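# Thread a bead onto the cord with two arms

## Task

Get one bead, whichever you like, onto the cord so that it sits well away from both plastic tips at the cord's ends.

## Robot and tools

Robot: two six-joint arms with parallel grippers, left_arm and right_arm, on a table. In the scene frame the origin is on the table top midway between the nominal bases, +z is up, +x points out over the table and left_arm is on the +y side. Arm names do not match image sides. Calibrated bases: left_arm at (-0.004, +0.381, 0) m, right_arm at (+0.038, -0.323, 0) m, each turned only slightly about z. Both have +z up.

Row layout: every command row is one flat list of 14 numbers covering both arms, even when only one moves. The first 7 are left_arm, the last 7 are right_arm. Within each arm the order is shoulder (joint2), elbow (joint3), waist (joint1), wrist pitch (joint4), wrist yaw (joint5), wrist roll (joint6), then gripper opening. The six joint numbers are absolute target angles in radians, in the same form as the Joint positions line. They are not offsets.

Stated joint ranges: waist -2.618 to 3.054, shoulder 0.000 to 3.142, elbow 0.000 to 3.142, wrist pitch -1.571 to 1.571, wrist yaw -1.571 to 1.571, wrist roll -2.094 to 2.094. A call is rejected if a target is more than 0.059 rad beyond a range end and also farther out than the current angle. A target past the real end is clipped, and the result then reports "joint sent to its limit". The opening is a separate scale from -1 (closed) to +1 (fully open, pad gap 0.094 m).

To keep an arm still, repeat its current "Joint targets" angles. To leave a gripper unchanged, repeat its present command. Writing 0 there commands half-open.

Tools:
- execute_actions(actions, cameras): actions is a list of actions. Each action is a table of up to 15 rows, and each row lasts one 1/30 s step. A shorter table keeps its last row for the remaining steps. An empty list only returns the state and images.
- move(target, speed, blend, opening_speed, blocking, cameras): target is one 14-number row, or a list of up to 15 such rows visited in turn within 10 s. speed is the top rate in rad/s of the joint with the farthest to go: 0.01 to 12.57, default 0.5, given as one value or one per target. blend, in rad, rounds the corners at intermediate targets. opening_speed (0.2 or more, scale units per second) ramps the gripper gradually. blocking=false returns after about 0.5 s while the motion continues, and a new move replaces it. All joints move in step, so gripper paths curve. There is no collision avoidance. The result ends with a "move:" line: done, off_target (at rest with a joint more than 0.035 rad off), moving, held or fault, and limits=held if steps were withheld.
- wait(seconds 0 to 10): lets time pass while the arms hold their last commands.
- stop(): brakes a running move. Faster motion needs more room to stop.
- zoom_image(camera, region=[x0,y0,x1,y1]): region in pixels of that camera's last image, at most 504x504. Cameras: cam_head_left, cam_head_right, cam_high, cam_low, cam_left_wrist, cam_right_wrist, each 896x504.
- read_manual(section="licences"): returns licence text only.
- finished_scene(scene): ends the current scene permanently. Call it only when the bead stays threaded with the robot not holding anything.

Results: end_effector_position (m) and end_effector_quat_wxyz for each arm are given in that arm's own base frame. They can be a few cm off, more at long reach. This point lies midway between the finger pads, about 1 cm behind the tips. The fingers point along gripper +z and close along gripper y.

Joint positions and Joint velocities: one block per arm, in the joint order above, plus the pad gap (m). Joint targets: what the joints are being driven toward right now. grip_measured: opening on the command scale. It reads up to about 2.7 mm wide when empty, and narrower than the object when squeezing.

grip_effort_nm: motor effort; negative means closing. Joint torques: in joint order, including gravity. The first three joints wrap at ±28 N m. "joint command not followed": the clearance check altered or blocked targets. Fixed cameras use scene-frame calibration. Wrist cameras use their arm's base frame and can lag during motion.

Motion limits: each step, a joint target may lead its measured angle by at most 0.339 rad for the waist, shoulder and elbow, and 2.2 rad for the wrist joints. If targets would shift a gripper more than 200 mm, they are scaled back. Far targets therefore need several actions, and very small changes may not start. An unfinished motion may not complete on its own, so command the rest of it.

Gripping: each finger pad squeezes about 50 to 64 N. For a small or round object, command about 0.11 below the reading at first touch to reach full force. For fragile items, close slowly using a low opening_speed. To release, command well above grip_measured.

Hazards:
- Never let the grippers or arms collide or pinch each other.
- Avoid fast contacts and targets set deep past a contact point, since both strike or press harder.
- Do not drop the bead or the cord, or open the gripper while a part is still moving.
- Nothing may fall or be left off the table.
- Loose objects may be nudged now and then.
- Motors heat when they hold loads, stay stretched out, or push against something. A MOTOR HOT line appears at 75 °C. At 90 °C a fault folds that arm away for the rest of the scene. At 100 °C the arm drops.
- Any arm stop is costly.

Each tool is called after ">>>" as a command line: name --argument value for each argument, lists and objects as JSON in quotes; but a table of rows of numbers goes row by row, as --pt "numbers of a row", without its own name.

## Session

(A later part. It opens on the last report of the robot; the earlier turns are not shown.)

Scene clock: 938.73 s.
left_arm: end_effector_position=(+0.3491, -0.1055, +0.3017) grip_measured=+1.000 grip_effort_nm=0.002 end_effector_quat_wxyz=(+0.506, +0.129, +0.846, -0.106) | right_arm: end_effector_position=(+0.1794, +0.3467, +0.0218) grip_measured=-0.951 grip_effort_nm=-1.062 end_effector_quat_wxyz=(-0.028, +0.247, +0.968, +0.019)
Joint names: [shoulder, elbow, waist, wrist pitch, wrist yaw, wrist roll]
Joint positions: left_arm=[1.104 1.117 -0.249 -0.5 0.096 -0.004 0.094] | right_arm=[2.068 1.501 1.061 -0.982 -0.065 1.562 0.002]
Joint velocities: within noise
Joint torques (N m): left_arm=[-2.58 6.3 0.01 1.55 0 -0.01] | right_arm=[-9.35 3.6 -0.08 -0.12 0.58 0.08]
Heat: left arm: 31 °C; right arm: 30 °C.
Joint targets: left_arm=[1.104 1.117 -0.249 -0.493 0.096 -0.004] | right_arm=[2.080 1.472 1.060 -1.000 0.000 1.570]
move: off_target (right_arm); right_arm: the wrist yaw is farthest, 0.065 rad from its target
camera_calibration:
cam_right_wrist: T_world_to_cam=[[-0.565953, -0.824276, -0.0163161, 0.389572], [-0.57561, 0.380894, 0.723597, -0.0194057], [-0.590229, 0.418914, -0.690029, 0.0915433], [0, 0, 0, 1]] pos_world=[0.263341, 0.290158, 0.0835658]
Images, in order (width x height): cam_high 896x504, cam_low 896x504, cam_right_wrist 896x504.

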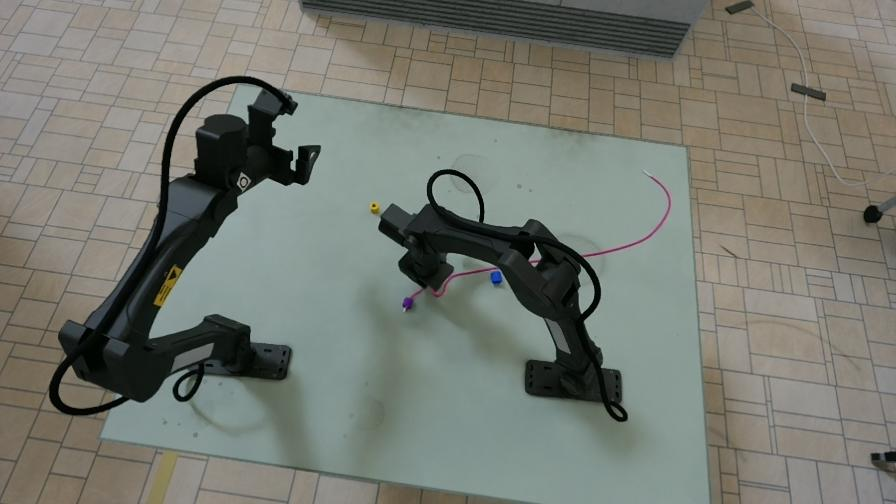

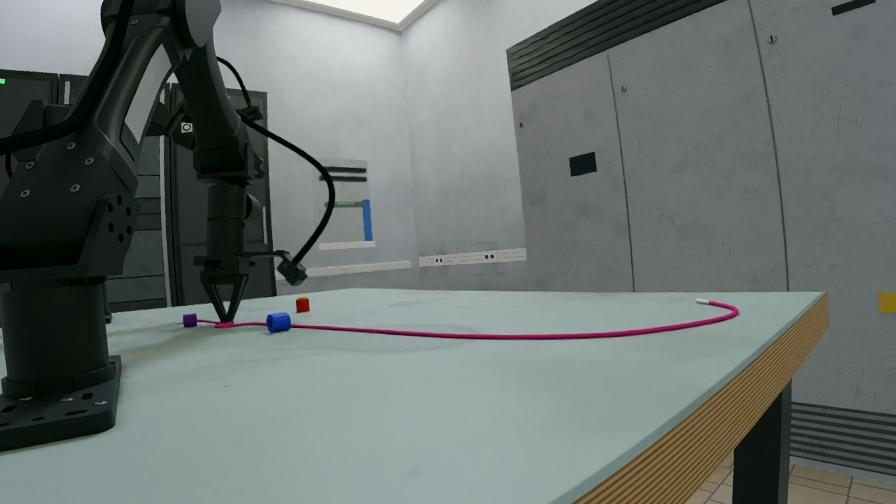

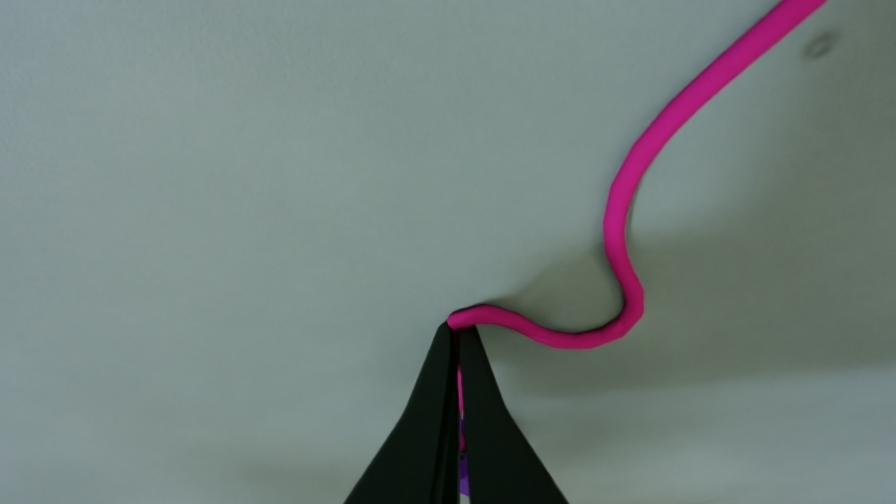

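>>> move --pt "1.104 1.117 -0.249 -0.493 0.096 -0.004 1.0 2.08 1.5 1.06 -1.0 0.0 1.57 -0.4" --pt "1.104 1.117 -0.249 -0.493 0.096 -0.004 1.0 2.07 1.80 1.06 -1.30 0.0 1.57 -0.4" --speed 0.4 --opening_speed 0.6 --cameras '["cam_right_wrist", "cam_low", "cam_high"]'

>>> zoom_image --camera "cam_high" --region '[360, 230, 480, 330]'

Scene clock: 957.80 s.
left_arm: end_effector_position=(+0.3491, -0.1055, +0.3017) grip_measured=+1.000 grip_effort_nm=0.002 end_effector_quat_wxyz=(+0.506, +0.129, +0.846, -0.106) | right_arm: end_effector_position=(+0.1893, +0.3485, +0.0871) grip_measured=-0.403 grip_effort_nm=0.134 end_effector_quat_wxyz=(-0.010, +0.248, +0.969, +0.001)
Joint names: [shoulder, elbow, waist, wrist pitch, wrist yaw, wrist roll]
Joint positions: left_arm=[1.104 1.117 -0.249 -0.5 0.096 -0.004 0.094] | right_arm=[2.067 1.766 1.062 -1.273 -0.02 1.562 0.028]
Joint velocities: within noise
Joint torques (N m): left_arm=[-2.56 6.31 0.02 1.54 0 -0.01] | right_arm=[-10.35 8.57 -0.13 -0.26 0.19 0.1]
Heat: left arm: 31 °C; right arm: 32 °C.
Joint targets: left_arm=[1.104 1.117 -0.249 -0.493 0.096 -0.004] | right_arm=[2.070 1.800 1.060 -1.300 0.000 1.570]
move: done
camera_calibration:
cam_right_wrist: T_world_to_cam=[[-0.565844, -0.8245, 0.00461618, 0.396006], [-0.594234, 0.411684, 0.690943, -0.0660764], [-0.571583, 0.388223, -0.722894, 0.15177], [0, 0, 0, 1]] pos_world=[0.271562, 0.294789, 0.153541]
Images, in order (width x height): cam_high 896x504, cam_low 896x504, cam_right_wrist 896x504.

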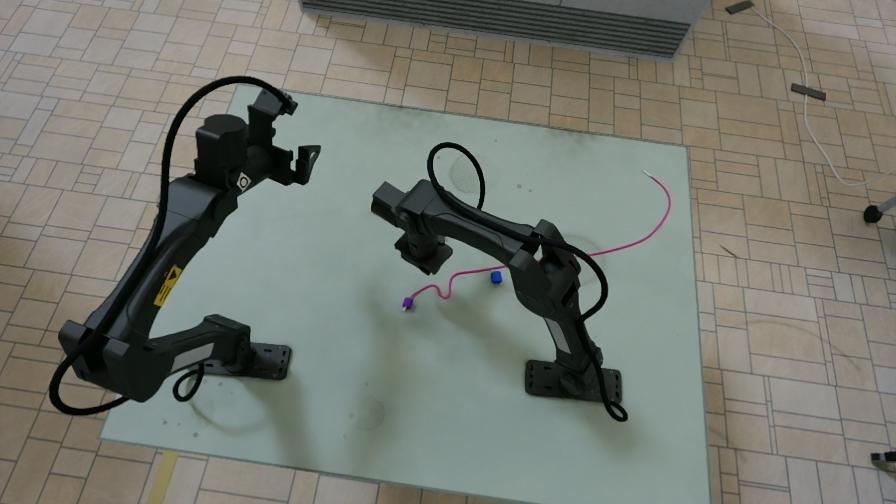

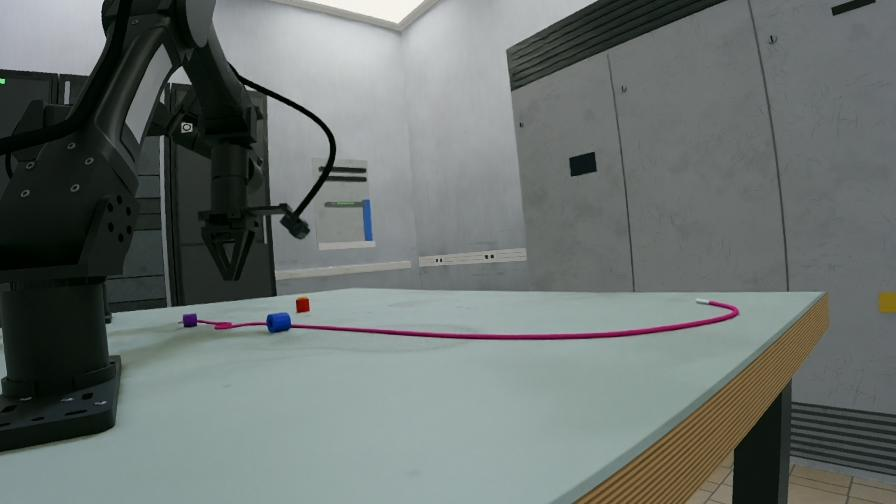

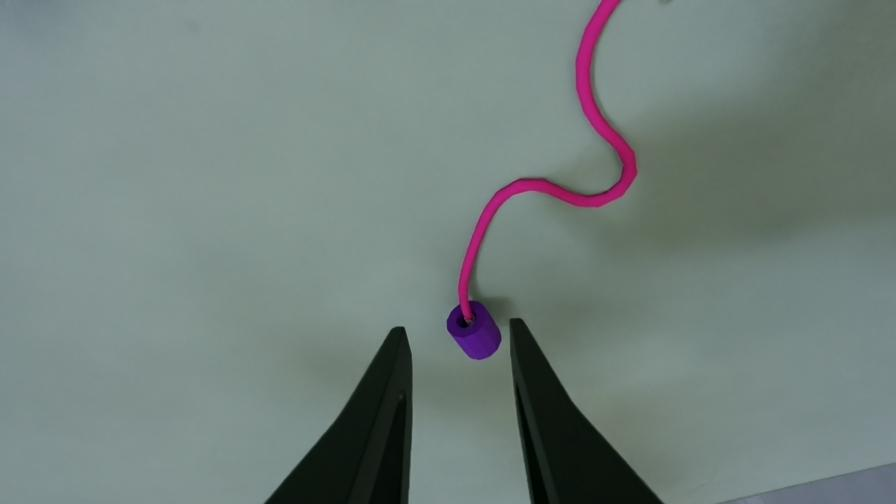

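Scaled by 4.200 from the camera's 896x504 image, which has a finer 1280x720 frame.

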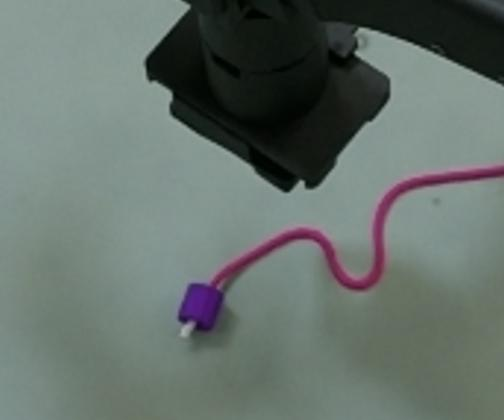

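>>> move --pt "1.104 1.117 -0.249 -0.493 0.096 -0.004 1.0 2.11 1.85 1.30 -1.32 0.0 1.715 -0.4" --pt "1.104 1.117 -0.249 -0.493 0.096 -0.004 1.0 2.145 1.69 1.30 -1.12 0.0 1.715 -0.4" --speed 0.4 --cameras '["cam_right_wrist", "cam_low", "cam_high"]'

>>> zoom_image --camera "cam_high" --region '[340, 230, 460, 330]'

>>> zoom_image --camera "cam_low" --region '[100, 240, 280, 340]'

Scene clock: 1022.37 s.
left_arm: end_effector_position=(+0.3491, -0.1055, +0.3017) grip_measured=+1.000 grip_effort_nm=0.002 end_effector_quat_wxyz=(+0.506, +0.129, +0.846, -0.106) | right_arm: end_effector_position=(+0.1051, +0.3976, +0.0465) grip_measured=-0.403 grip_effort_nm=0.134 end_effector_quat_wxyz=(-0.007, +0.200, +0.980, +0.007)
Joint names: [shoulder, elbow, waist, wrist pitch, wrist yaw, wrist roll]
Joint positions: left_arm=[1.104 1.117 -0.249 -0.5 0.096 -0.004 0.094] | right_arm=[2.133 1.705 1.303 -1.131 -0.015 1.706 0.028]
Joint velocities: within noise
Joint torques (N m): left_arm=[-2.54 6.28 0.01 1.55 0 -0.02] | right_arm=[-10.06 4.9 -0.28 0.14 0.13 0.11]
Heat: left arm: 31 °C; right arm: 34 °C.
Joint targets: left_arm=[1.104 1.117 -0.249 -0.493 0.096 -0.004] | right_arm=[2.145 1.690 1.300 -1.120 0.000 1.715]
move: done
camera_calibration:
cam_right_wrist: T_world_to_cam=[[-0.482108, -0.876074, -0.00815044, 0.401357], [-0.637408, 0.344356, 0.689296, -0.0768816], [-0.601068, 0.33751, -0.724434, 0.0784959], [0, 0, 0, 1]] pos_world=[0.191674, 0.3516, 0.113131]
Images, in order (width x height): cam_high 896x504, cam_low 896x504, cam_right_wrist 896x504.

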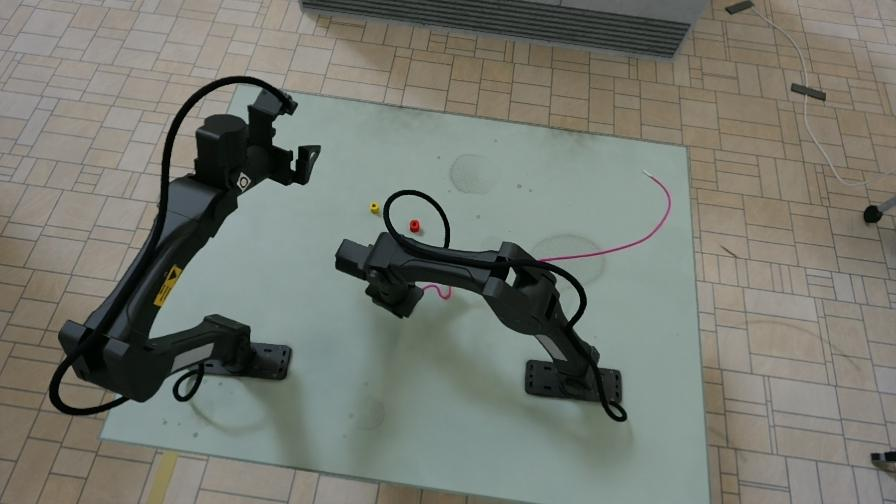

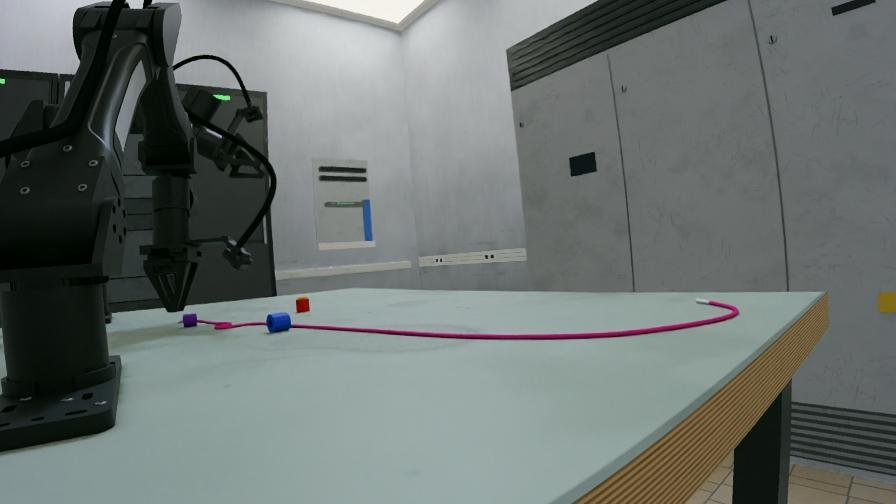

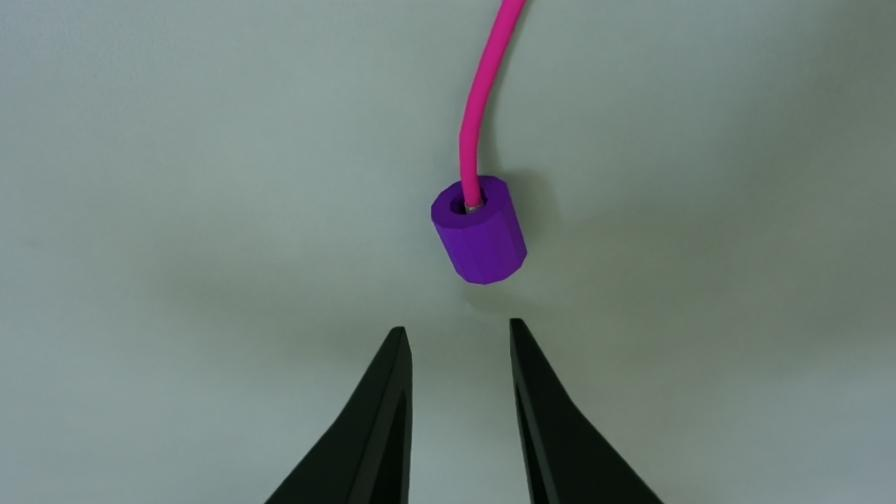

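Scaled by 4.200 from the camera's 896x504 image, which has a finer 1280x720 frame.

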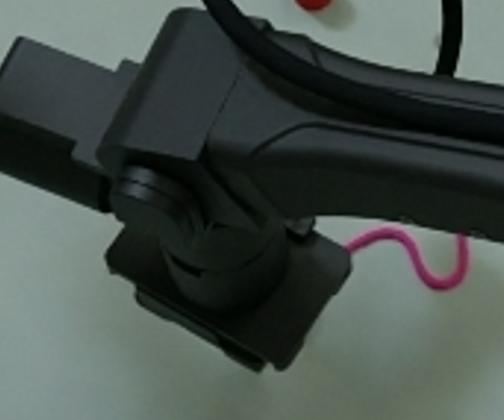

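Scaled by 2.800 from the camera's 896x504 image, which has a finer 1280x720 frame.

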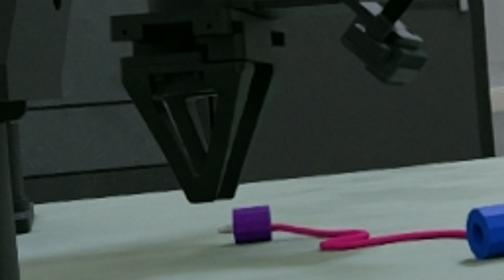

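>>> zoom_image --camera "cam_right_wrist" --region '[380, 140, 580, 340]'

Scaled by 2.520 from the camera's 896x504 image, which has a finer 1280x720 frame.

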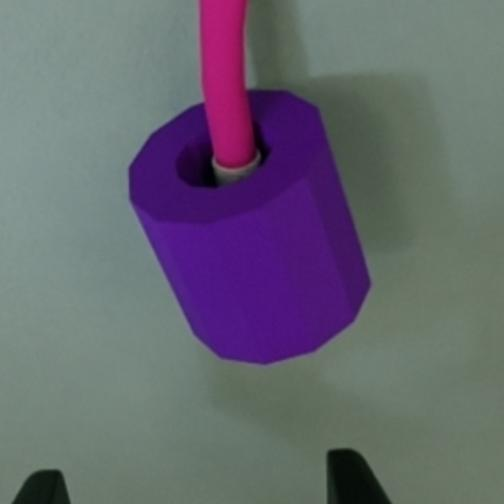

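>>> move --pt "1.104 1.117 -0.249 -0.493 0.096 -0.004 1.0 2.10 1.625 1.315 -1.10 0.0 1.456 -0.4" --pt "1.104 1.117 -0.249 -0.493 0.096 -0.004 1.0 2.10 1.56 1.315 -1.03 0.0 1.456 -0.4" --speed 0.3 --cameras '["cam_right_wrist", "cam_low", "cam_high"]'

>>> zoom_image --camera "cam_right_wrist" --region '[340, 160, 600, 400]'

>>> zoom_image --camera "cam_low" --region '[100, 240, 280, 340]'

Scene clock: 1069.83 s.
left_arm: end_effector_position=(+0.3491, -0.1055, +0.3017) grip_measured=+1.000 grip_effort_nm=0.002 end_effector_quat_wxyz=(+0.506, +0.129, +0.846, -0.106) | right_arm: end_effector_position=(+0.1005, +0.3812, +0.0233) grip_measured=-0.403 grip_effort_nm=0.125 end_effector_quat_wxyz=(-0.009, +0.077, +0.997, -0.009)
Joint names: [shoulder, elbow, waist, wrist pitch, wrist yaw, wrist roll]
Joint positions: left_arm=[1.104 1.117 -0.249 -0.5 0.096 -0.004 0.094] | right_arm=[2.12 1.589 1.304 -1.061 -0.015 1.458 0.028]
Joint velocities: within noise
Joint torques (N m): left_arm=[-2.55 6.3 -0.01 1.54 0 -0.01] | right_arm=[-12.26 3.59 1.02 0.28 0.13 -0.02]
Heat: left arm: 31 °C; right arm: 34 °C.
Joint targets: left_arm=[1.104 1.117 -0.249 -0.493 0.096 -0.004] | right_arm=[2.100 1.560 1.315 -1.030 0.000 1.456]
move: done
camera_calibration:
cam_right_wrist: T_world_to_cam=[[-0.25193, -0.967536, 0.020152, 0.395535], [-0.699318, 0.196406, 0.687298, 0.00447495], [-0.668944, 0.159059, -0.726096, 0.139385], [0, 0, 0, 1]] pos_world=[0.196018, 0.359645, 0.0901604]
Images, in order (width x height): cam_high 896x504, cam_low 896x504, cam_right_wrist 896x504.

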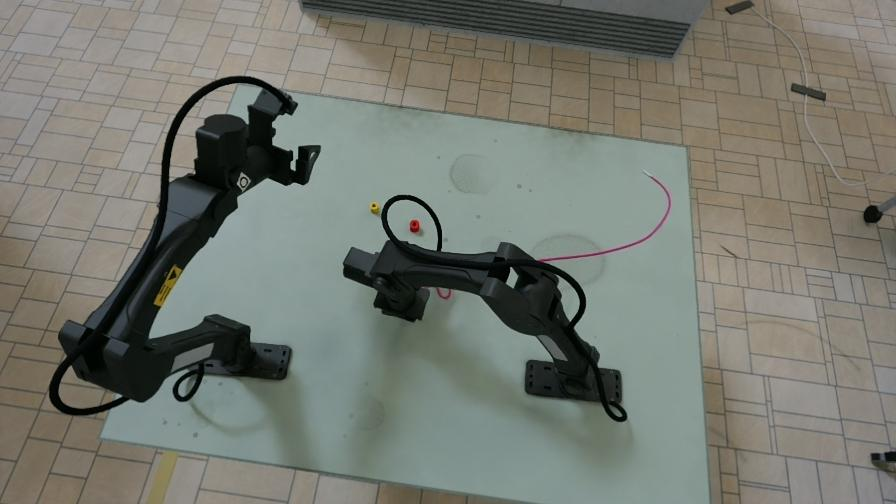

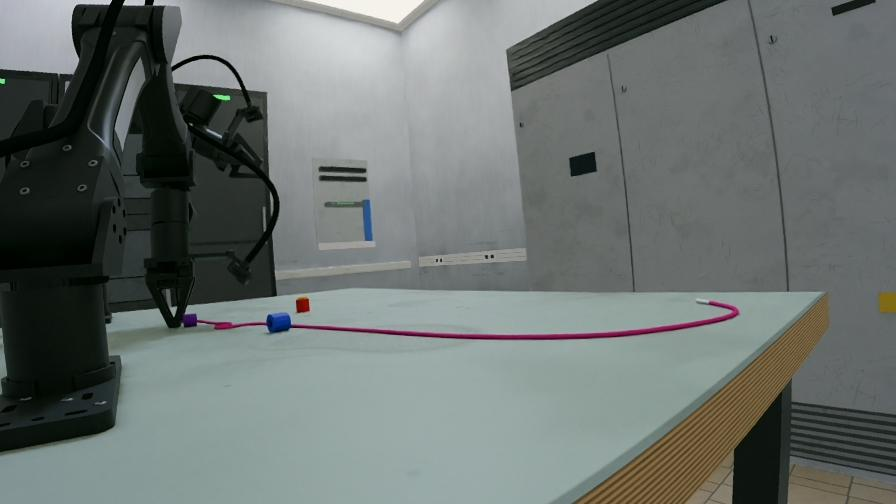

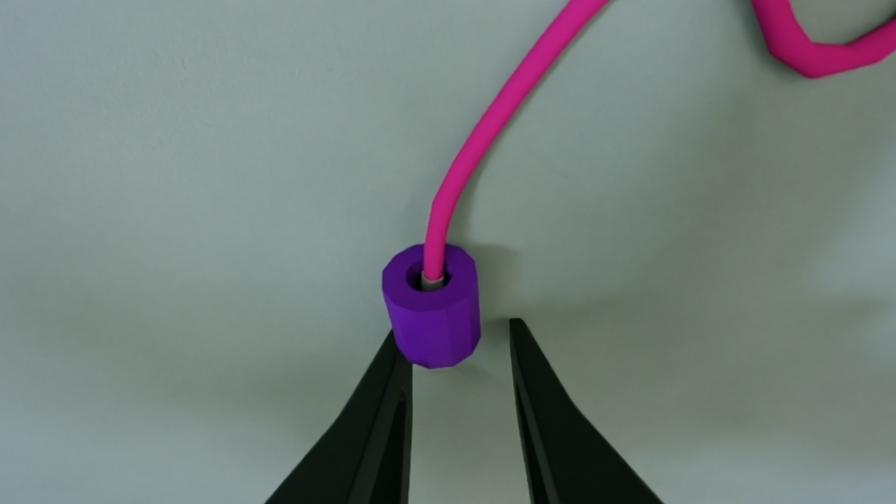

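Scaled by 1.938 from the camera's 896x504 image, which has a finer 1280x720 frame.

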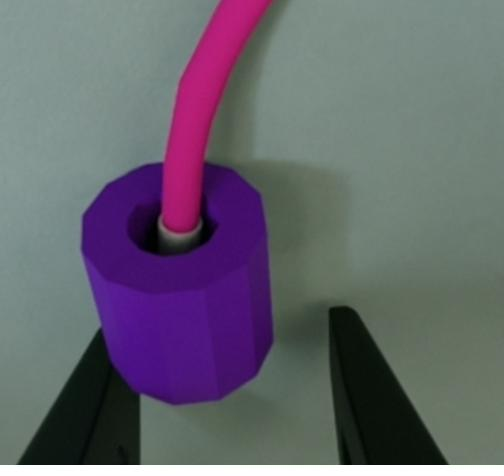

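Scaled by 2.800 from the camera's 896x504 image, which has a finer 1280x720 frame.

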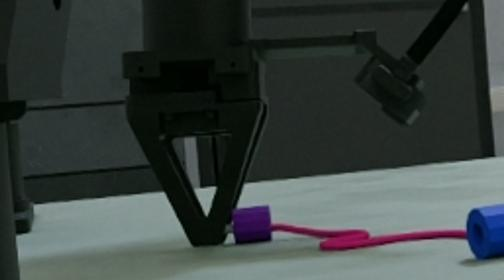

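>>> move --pt "1.104 1.117 -0.249 -0.493 0.096 -0.004 1.0 2.115 1.56 1.33 -0.998 0.0 1.474 -0.4" --pt "1.104 1.117 -0.249 -0.493 0.096 -0.004 1.0 2.115 1.56 1.33 -0.998 0.0 1.474 -0.95" --speed 0.2 --opening_speed 0.4 --cameras '["cam_right_wrist", "cam_low"]'

>>> zoom_image --camera "cam_right_wrist" --region '[340, 160, 600, 400]'

>>> zoom_image --camera "cam_low" --region '[100, 240, 280, 340]'

Scene clock: 1092.90 s.
left_arm: end_effector_position=(+0.3491, -0.1055, +0.3017) grip_measured=+1.000 grip_effort_nm=0.002 end_effector_quat_wxyz=(+0.506, +0.129, +0.846, -0.106) | right_arm: end_effector_position=(+0.1012, +0.3934, +0.0232) grip_measured=-0.943 grip_effort_nm=-1.009 end_effector_quat_wxyz=(+0.003, +0.075, +0.997, +0.014)
Joint names: [shoulder, elbow, waist, wrist pitch, wrist yaw, wrist roll]
Joint positions: left_arm=[1.104 1.117 -0.249 -0.5 0.096 -0.004 0.094] | right_arm=[2.12 1.589 1.317 -1.012 0 1.467 0.003]
Joint velocities: within noise
Joint torques (N m): left_arm=[-2.55 6.32 0.02 1.55 0 -0.01] | right_arm=[-11.15 3.66 1.21 0.21 -0.01 0.08]
Heat: left arm: 31 °C; right arm: 33 °C.
Joint targets: left_arm=[1.104 1.117 -0.249 -0.493 0.096 -0.004] | right_arm=[2.115 1.560 1.330 -0.998 0.000 1.474]
move: done; target 2's new numbers were sent with right_arm's wrist pitch 0.061 rad from that target
camera_calibration:
cam_right_wrist: T_world_to_cam=[[-0.248242, -0.968291, -0.0280747, 0.408596], [-0.718467, 0.1646, 0.675805, 0.0174162], [-0.649755, 0.187934, -0.736545, 0.12481], [0, 0, 0, 1]] pos_world=[0.195039, 0.369318, 0.0916293]
Images, in order (width x height): cam_low 896x504, cam_right_wrist 896x504.

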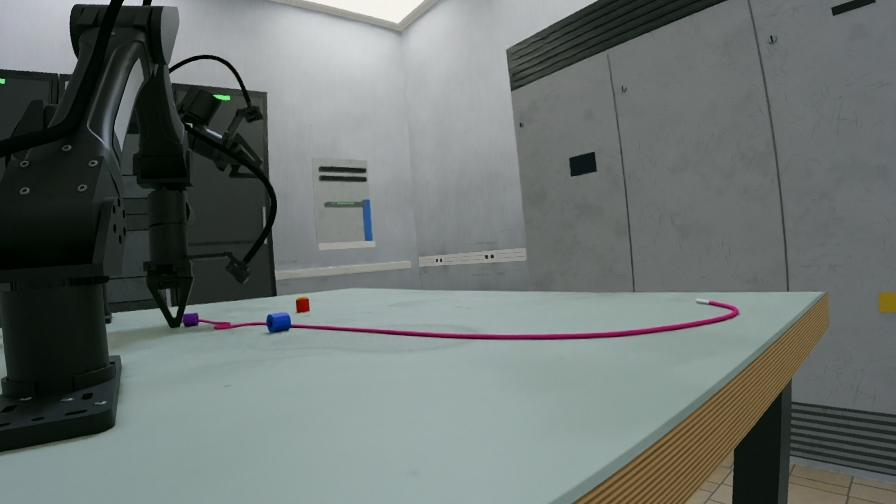

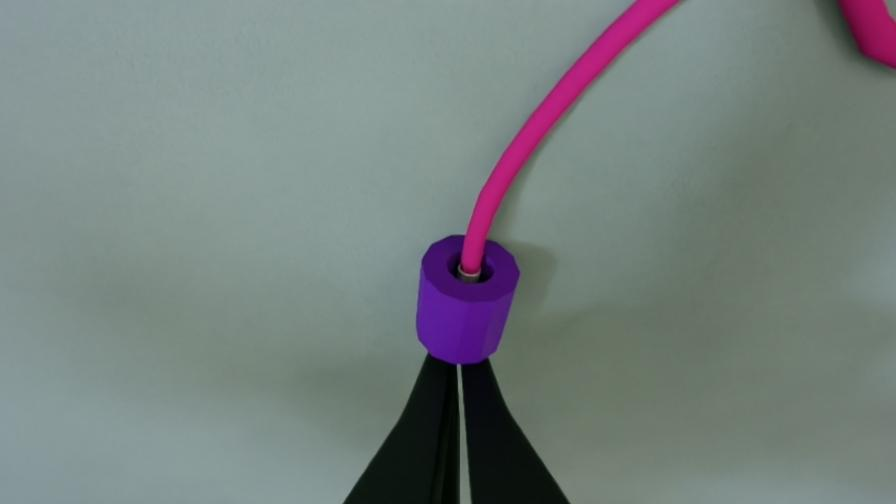

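Scaled by 1.938 from the camera's 896x504 image, which has a finer 1280x720 frame.

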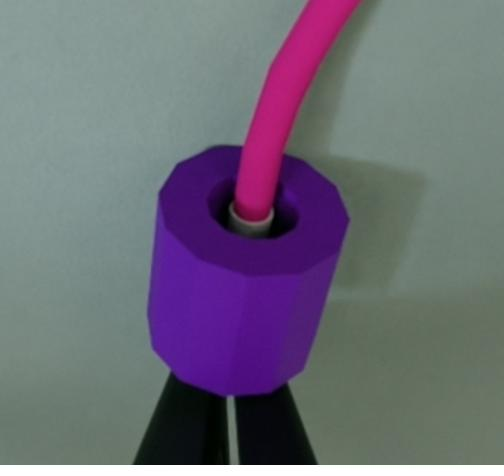

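Scaled by 2.800 from the camera's 896x504 image, which has a finer 1280x720 frame.

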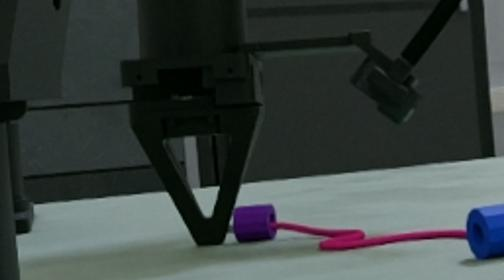

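>>> move --target '[1.104, 1.117, -0.249, -0.493, 0.096, -0.004, 1.0, 2.115, 1.60, 0.86, -1.02, -1.55, 1.57, -0.95]' --speed 0.4 --cameras '["cam_right_wrist", "cam_low", "cam_high"]'

>>> zoom_image --camera "cam_low" --region '[130, 160, 310, 340]'

Scene clock: 1107.70 s.
left_arm: end_effector_position=(+0.3491, -0.1055, +0.3017) grip_measured=+1.000 grip_effort_nm=0.007 end_effector_quat_wxyz=(+0.506, +0.129, +0.846, -0.106) | right_arm: end_effector_position=(+0.1246, +0.4216, +0.1914) grip_measured=-0.950 grip_effort_nm=-1.043 end_effector_quat_wxyz=(+0.640, -0.238, -0.686, -0.251)
Joint names: [shoulder, elbow, waist, wrist pitch, wrist yaw, wrist roll]
Joint positions: left_arm=[1.104 1.117 -0.249 -0.5 0.096 -0.004 0.094] | right_arm=[2.12 1.589 0.864 -1.011 -1.515 1.561 0.002]
Joint velocities: within noise
Joint torques (N m): left_arm=[-2.56 6.31 0.01 1.55 0 -0.01] | right_arm=[-11.18 6.68 -0.34 -0.01 -0.87 0.1]
Heat: left arm: 31 °C; right arm: 32 °C.
Joint targets: left_arm=[1.104 1.117 -0.249 -0.493 0.096 -0.004] | right_arm=[2.115 1.600 0.860 -1.020 -1.550 1.570]
move: done
camera_calibration:
cam_right_wrist: T_world_to_cam=[[-0.651753, -0.755963, 0.0611449, 0.390064], [0.510897, -0.378022, 0.772064, -0.0269146], [-0.560538, 0.534434, 0.632596, -0.160718], [0, 0, 0, 1]] pos_world=[0.177888, 0.370593, 0.0985991]
Images, in order (width x height): cam_high 896x504, cam_low 896x504, cam_right_wrist 896x504.

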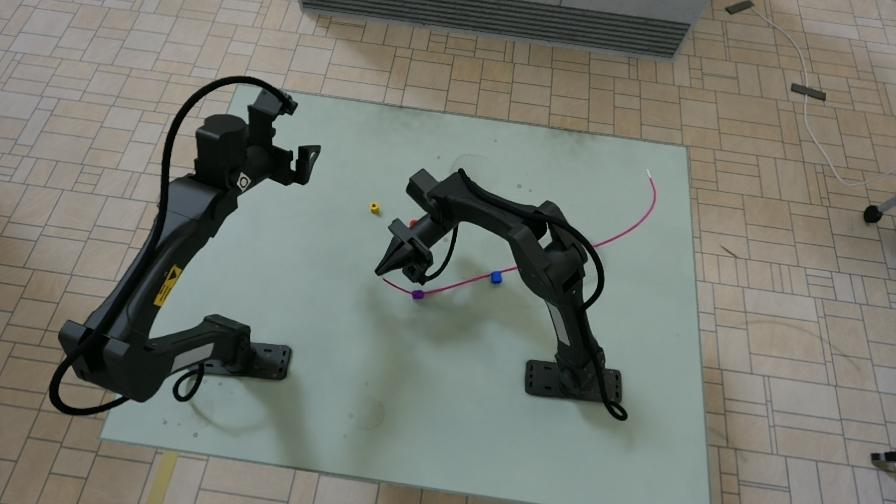

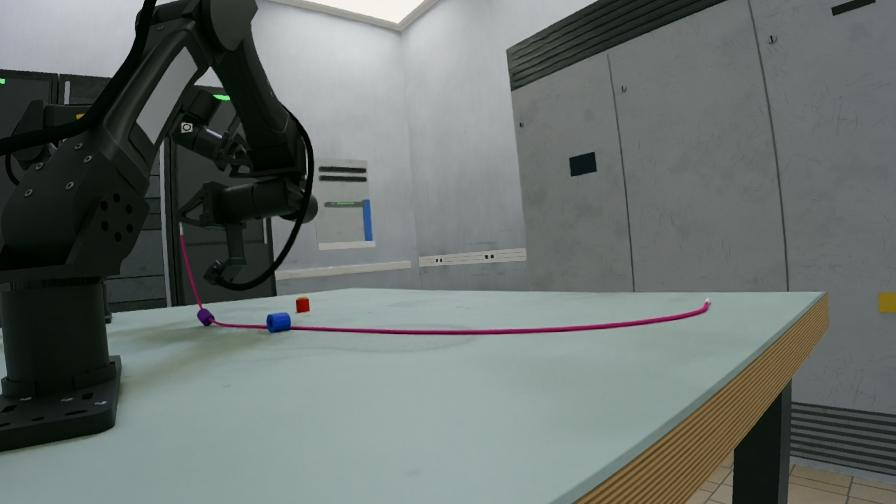

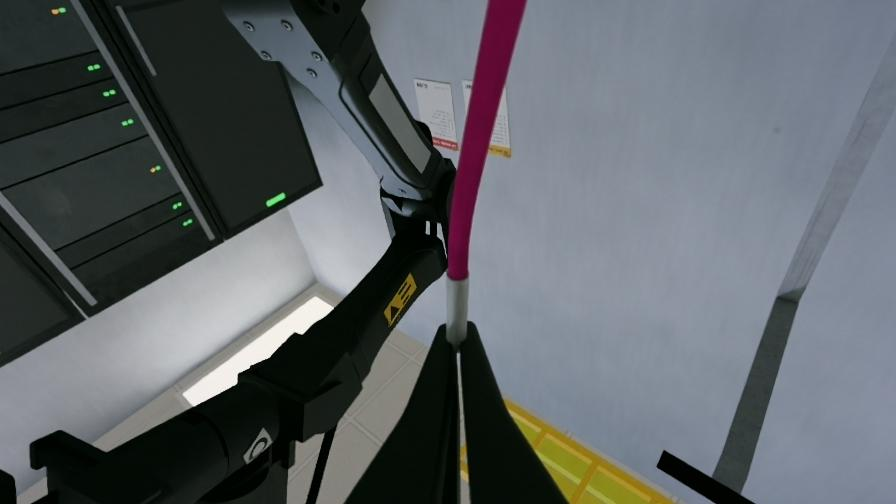

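Scaled by 2.800 from the camera's 896x504 image, which has a finer 1280x720 frame.

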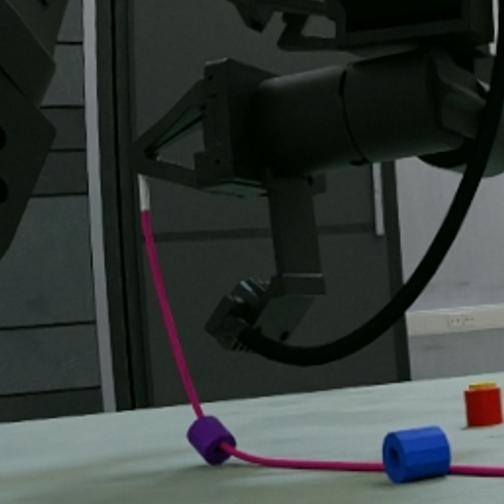

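>>> move --target '[1.104, 1.117, -0.249, -0.493, 0.096, -0.004, 1.0, 2.115, 1.565, 1.50, -1.0, 0.0, 1.57, -0.95]' --speed 0.4

>>> zoom_image --camera "cam_low" --region '[60, 240, 280, 340]'

Scene clock: 1153.13 s.
left_arm: end_effector_position=(+0.3491, -0.1055, +0.3017) grip_measured=+1.000 grip_effort_nm=0.002 end_effector_quat_wxyz=(+0.506, +0.129, +0.846, -0.106) | right_arm: end_effector_position=(+0.0250, +0.4065, +0.0249) grip_measured=-0.945 grip_effort_nm=-0.935 end_effector_quat_wxyz=(-0.010, +0.032, +0.999, +0.018)
Joint names: [shoulder, elbow, waist, wrist pitch, wrist yaw, wrist roll]
Joint positions: left_arm=[1.104 1.117 -0.249 -0.5 0.096 -0.004 0.094] | right_arm=[2.115 1.589 1.497 -1.009 -0.022 1.561 0.003]
Joint velocities: within noise
Joint torques (N m): left_arm=[-2.56 6.31 0.02 1.55 0 -0.01] | right_arm=[-10.86 4.11 0.24 0.17 0.21 0.1]
Heat: left arm: 31 °C; right arm: 33 °C.
Joint targets: left_arm=[1.104 1.117 -0.249 -0.493 0.096 -0.004] | right_arm=[2.115 1.565 1.500 -1.000 0.000 1.570]
move: done
camera_calibration:
cam_left_wrist: T_world_to_cam=[[-0.383732, -0.921166, -0.0648371, 0.0607603], [-0.861078, 0.382298, -0.33525, 0.468009], [0.333608, -0.0728161, -0.939896, 0.272517], [0, 0, 0, 1]] pos_world=[0.335395, -0.103105, 0.416977]
cam_right_wrist: T_world_to_cam=[[-0.164262, -0.985871, -0.0328084, 0.407604], [-0.713208, 0.095724, 0.694386, -0.0132166], [-0.681434, 0.137461, -0.718855, 0.0949378], [0, 0, 0, 1]] pos_world=[0.122222, 0.39006, 0.0907967]

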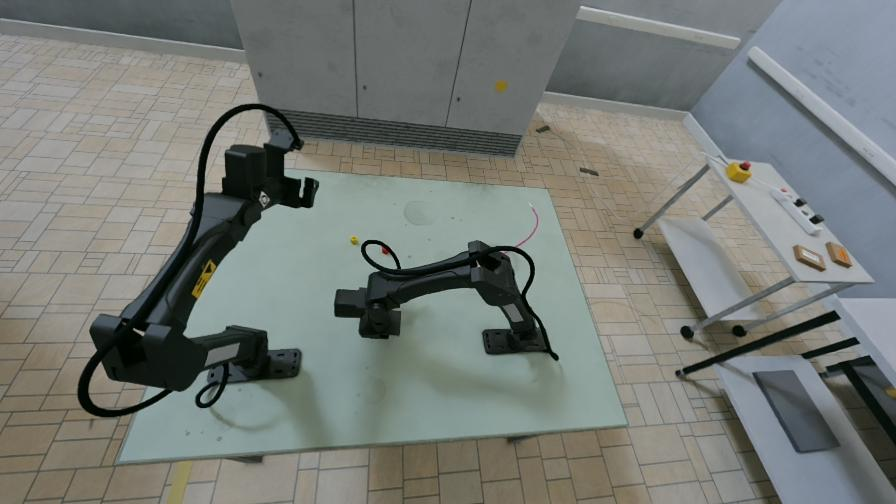

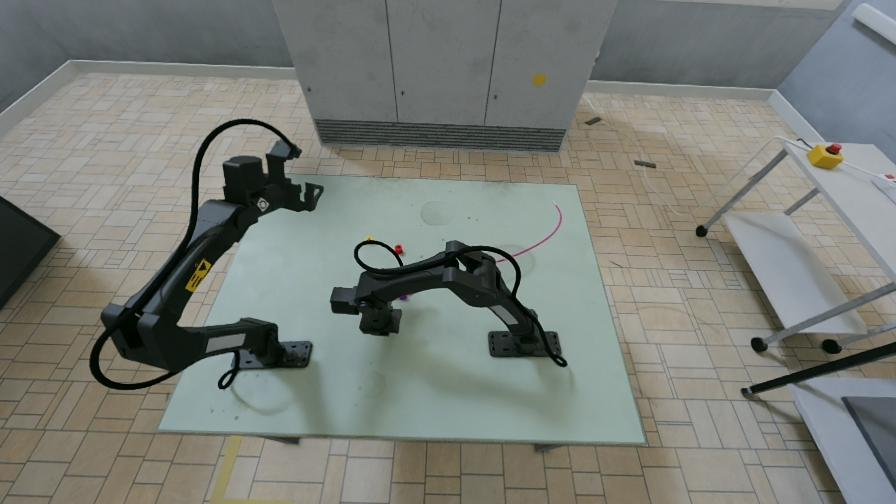

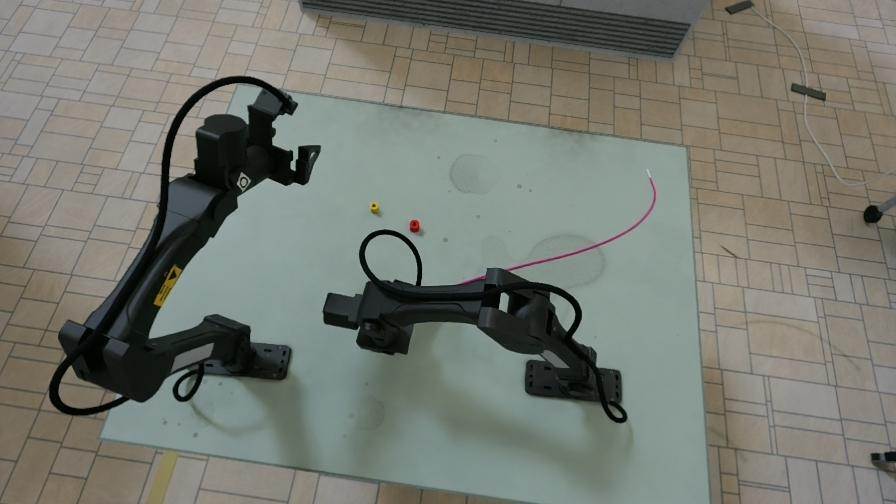

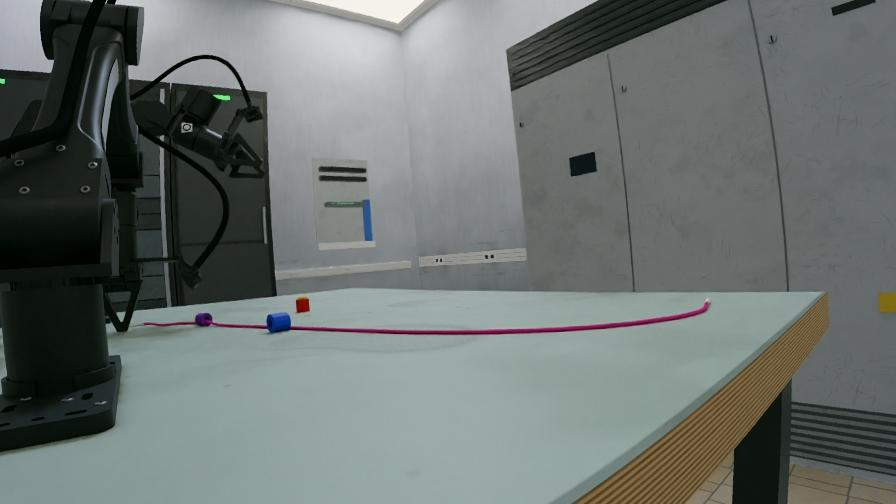

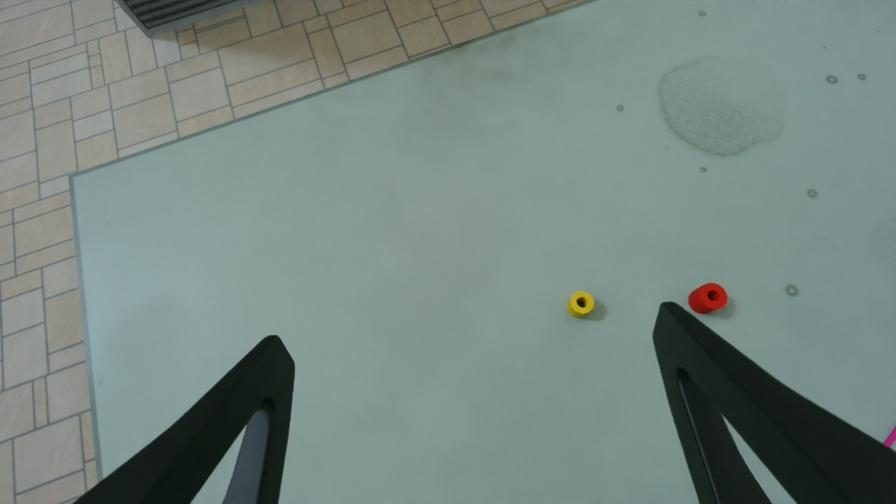

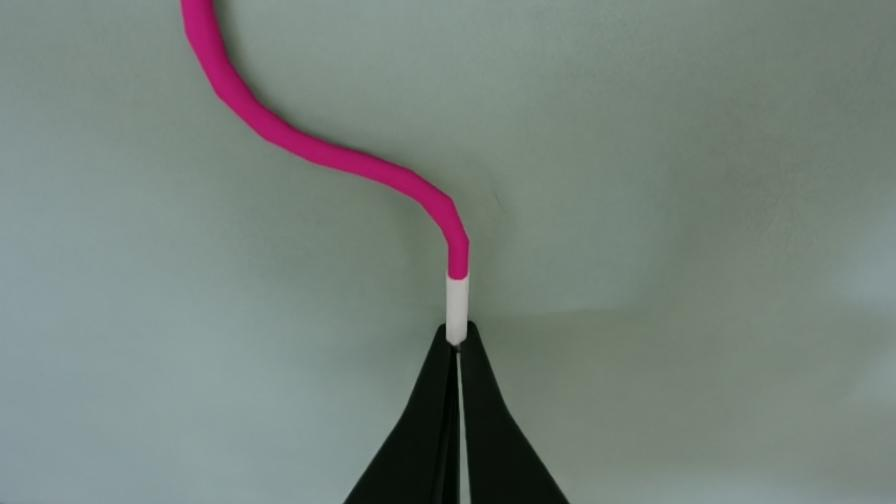

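Scaled by 2.291 from the camera's 896x504 image, which has a finer 1280x720 frame.

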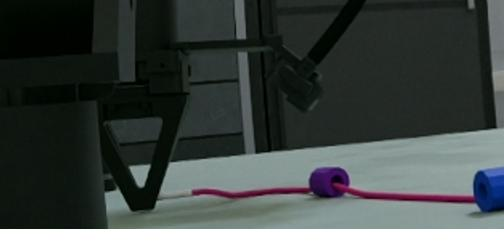

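>>> move --pt "1.104 1.117 -0.249 -0.493 0.096 -0.004 1.0 2.115 1.565 1.50 -1.0 0.0 1.57 -0.6" --pt "1.104 1.117 -0.249 -0.493 0.096 -0.004 1.0 2.115 1.565 1.403 -1.0 0.0 1.475 -0.6" --pt "1.104 1.117 -0.249 -0.493 0.096 -0.004 1.0 2.115 1.55 1.403 -0.99 0.0 1.475 -0.97" --speed 0.2 --opening_speed 0.6 --cameras '["cam_right_wrist", "cam_low"]'

>>> zoom_image --camera "cam_low" --region '[60, 240, 280, 340]'

>>> zoom_image --camera "cam_right_wrist" --region '[380, 260, 540, 420]'

Scene clock: 1175.33 s.
left_arm: end_effector_position=(+0.3491, -0.1055, +0.3017) grip_measured=+1.000 grip_effort_nm=0.007 end_effector_quat_wxyz=(+0.506, +0.129, +0.846, -0.106) | right_arm: end_effector_position=(+0.0648, +0.4060, +0.0232) grip_measured=-0.942 grip_effort_nm=-0.989 end_effector_quat_wxyz=(-0.004, +0.036, +0.999, +0.027)
Joint names: [shoulder, elbow, waist, wrist pitch, wrist yaw, wrist roll]
Joint positions: left_arm=[1.104 1.117 -0.249 -0.5 0.096 -0.004 0.094] | right_arm=[2.115 1.581 1.403 -0.984 -0.016 1.476 0.003]
Joint velocities: left_arm=[within noise] | right_arm=[-0.007 -0.002 -0.007 0.007 -0.007 0.11 -0.004]
Joint torques (N m): left_arm=[-2.56 6.3 0.01 1.54 0 -0.01] | right_arm=[-10.85 3.55 -0.02 0.05 0.13 0.01]
Heat: left arm: 31 °C; right arm: 35 °C.
Joint targets: left_arm=[1.104 1.117 -0.249 -0.493 0.096 -0.004] | right_arm=[2.115 1.550 1.403 -0.990 0.000 1.475]
move: done
camera_calibration:
cam_right_wrist: T_world_to_cam=[[-0.172441, -0.983625, -0.0524084, 0.413633], [-0.720933, 0.0897753, 0.687165, 0.0193598], [-0.671207, 0.156278, -0.724609, 0.112765], [0, 0, 0, 1]] pos_world=[0.160973, 0.387498, 0.0900852]
Images, in order (width x height): cam_low 896x504, cam_right_wrist 896x504.

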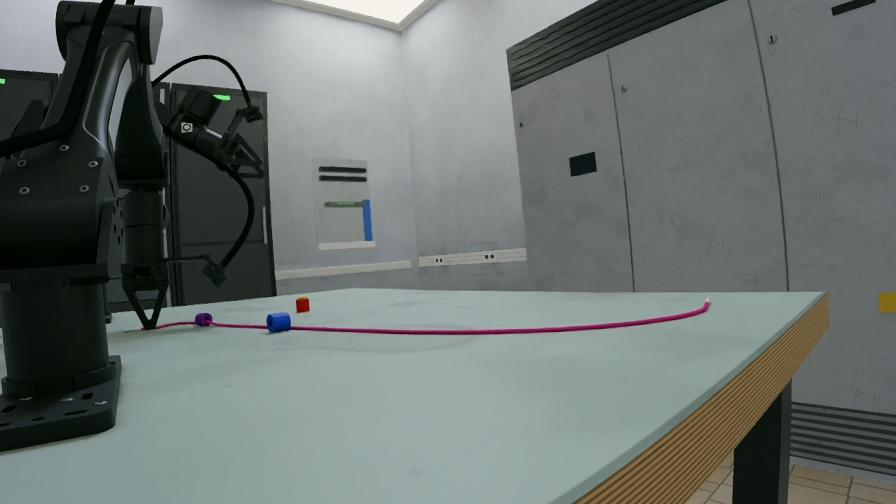

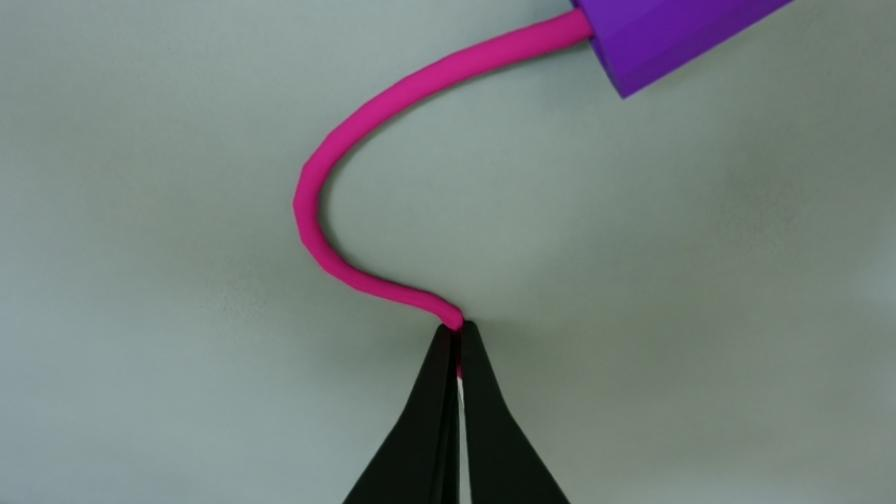

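Scaled by 2.291 from the camera's 896x504 image, which has a finer 1280x720 frame.

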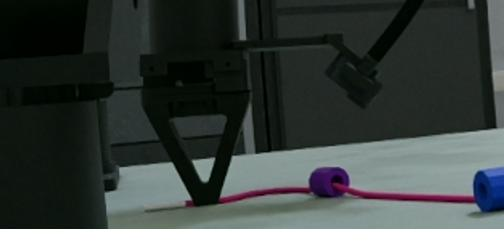

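Scaled by 3.150 from the camera's 896x504 image, which has a finer 1280x720 frame.

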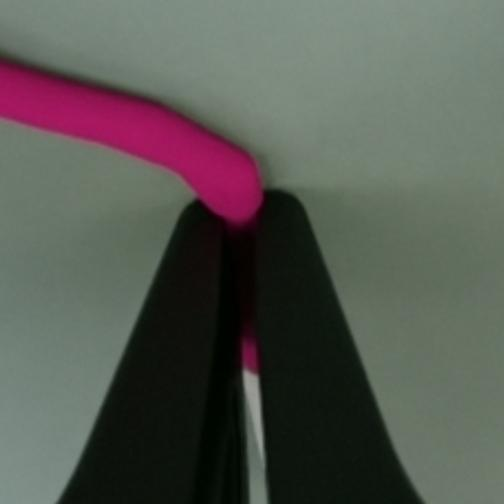

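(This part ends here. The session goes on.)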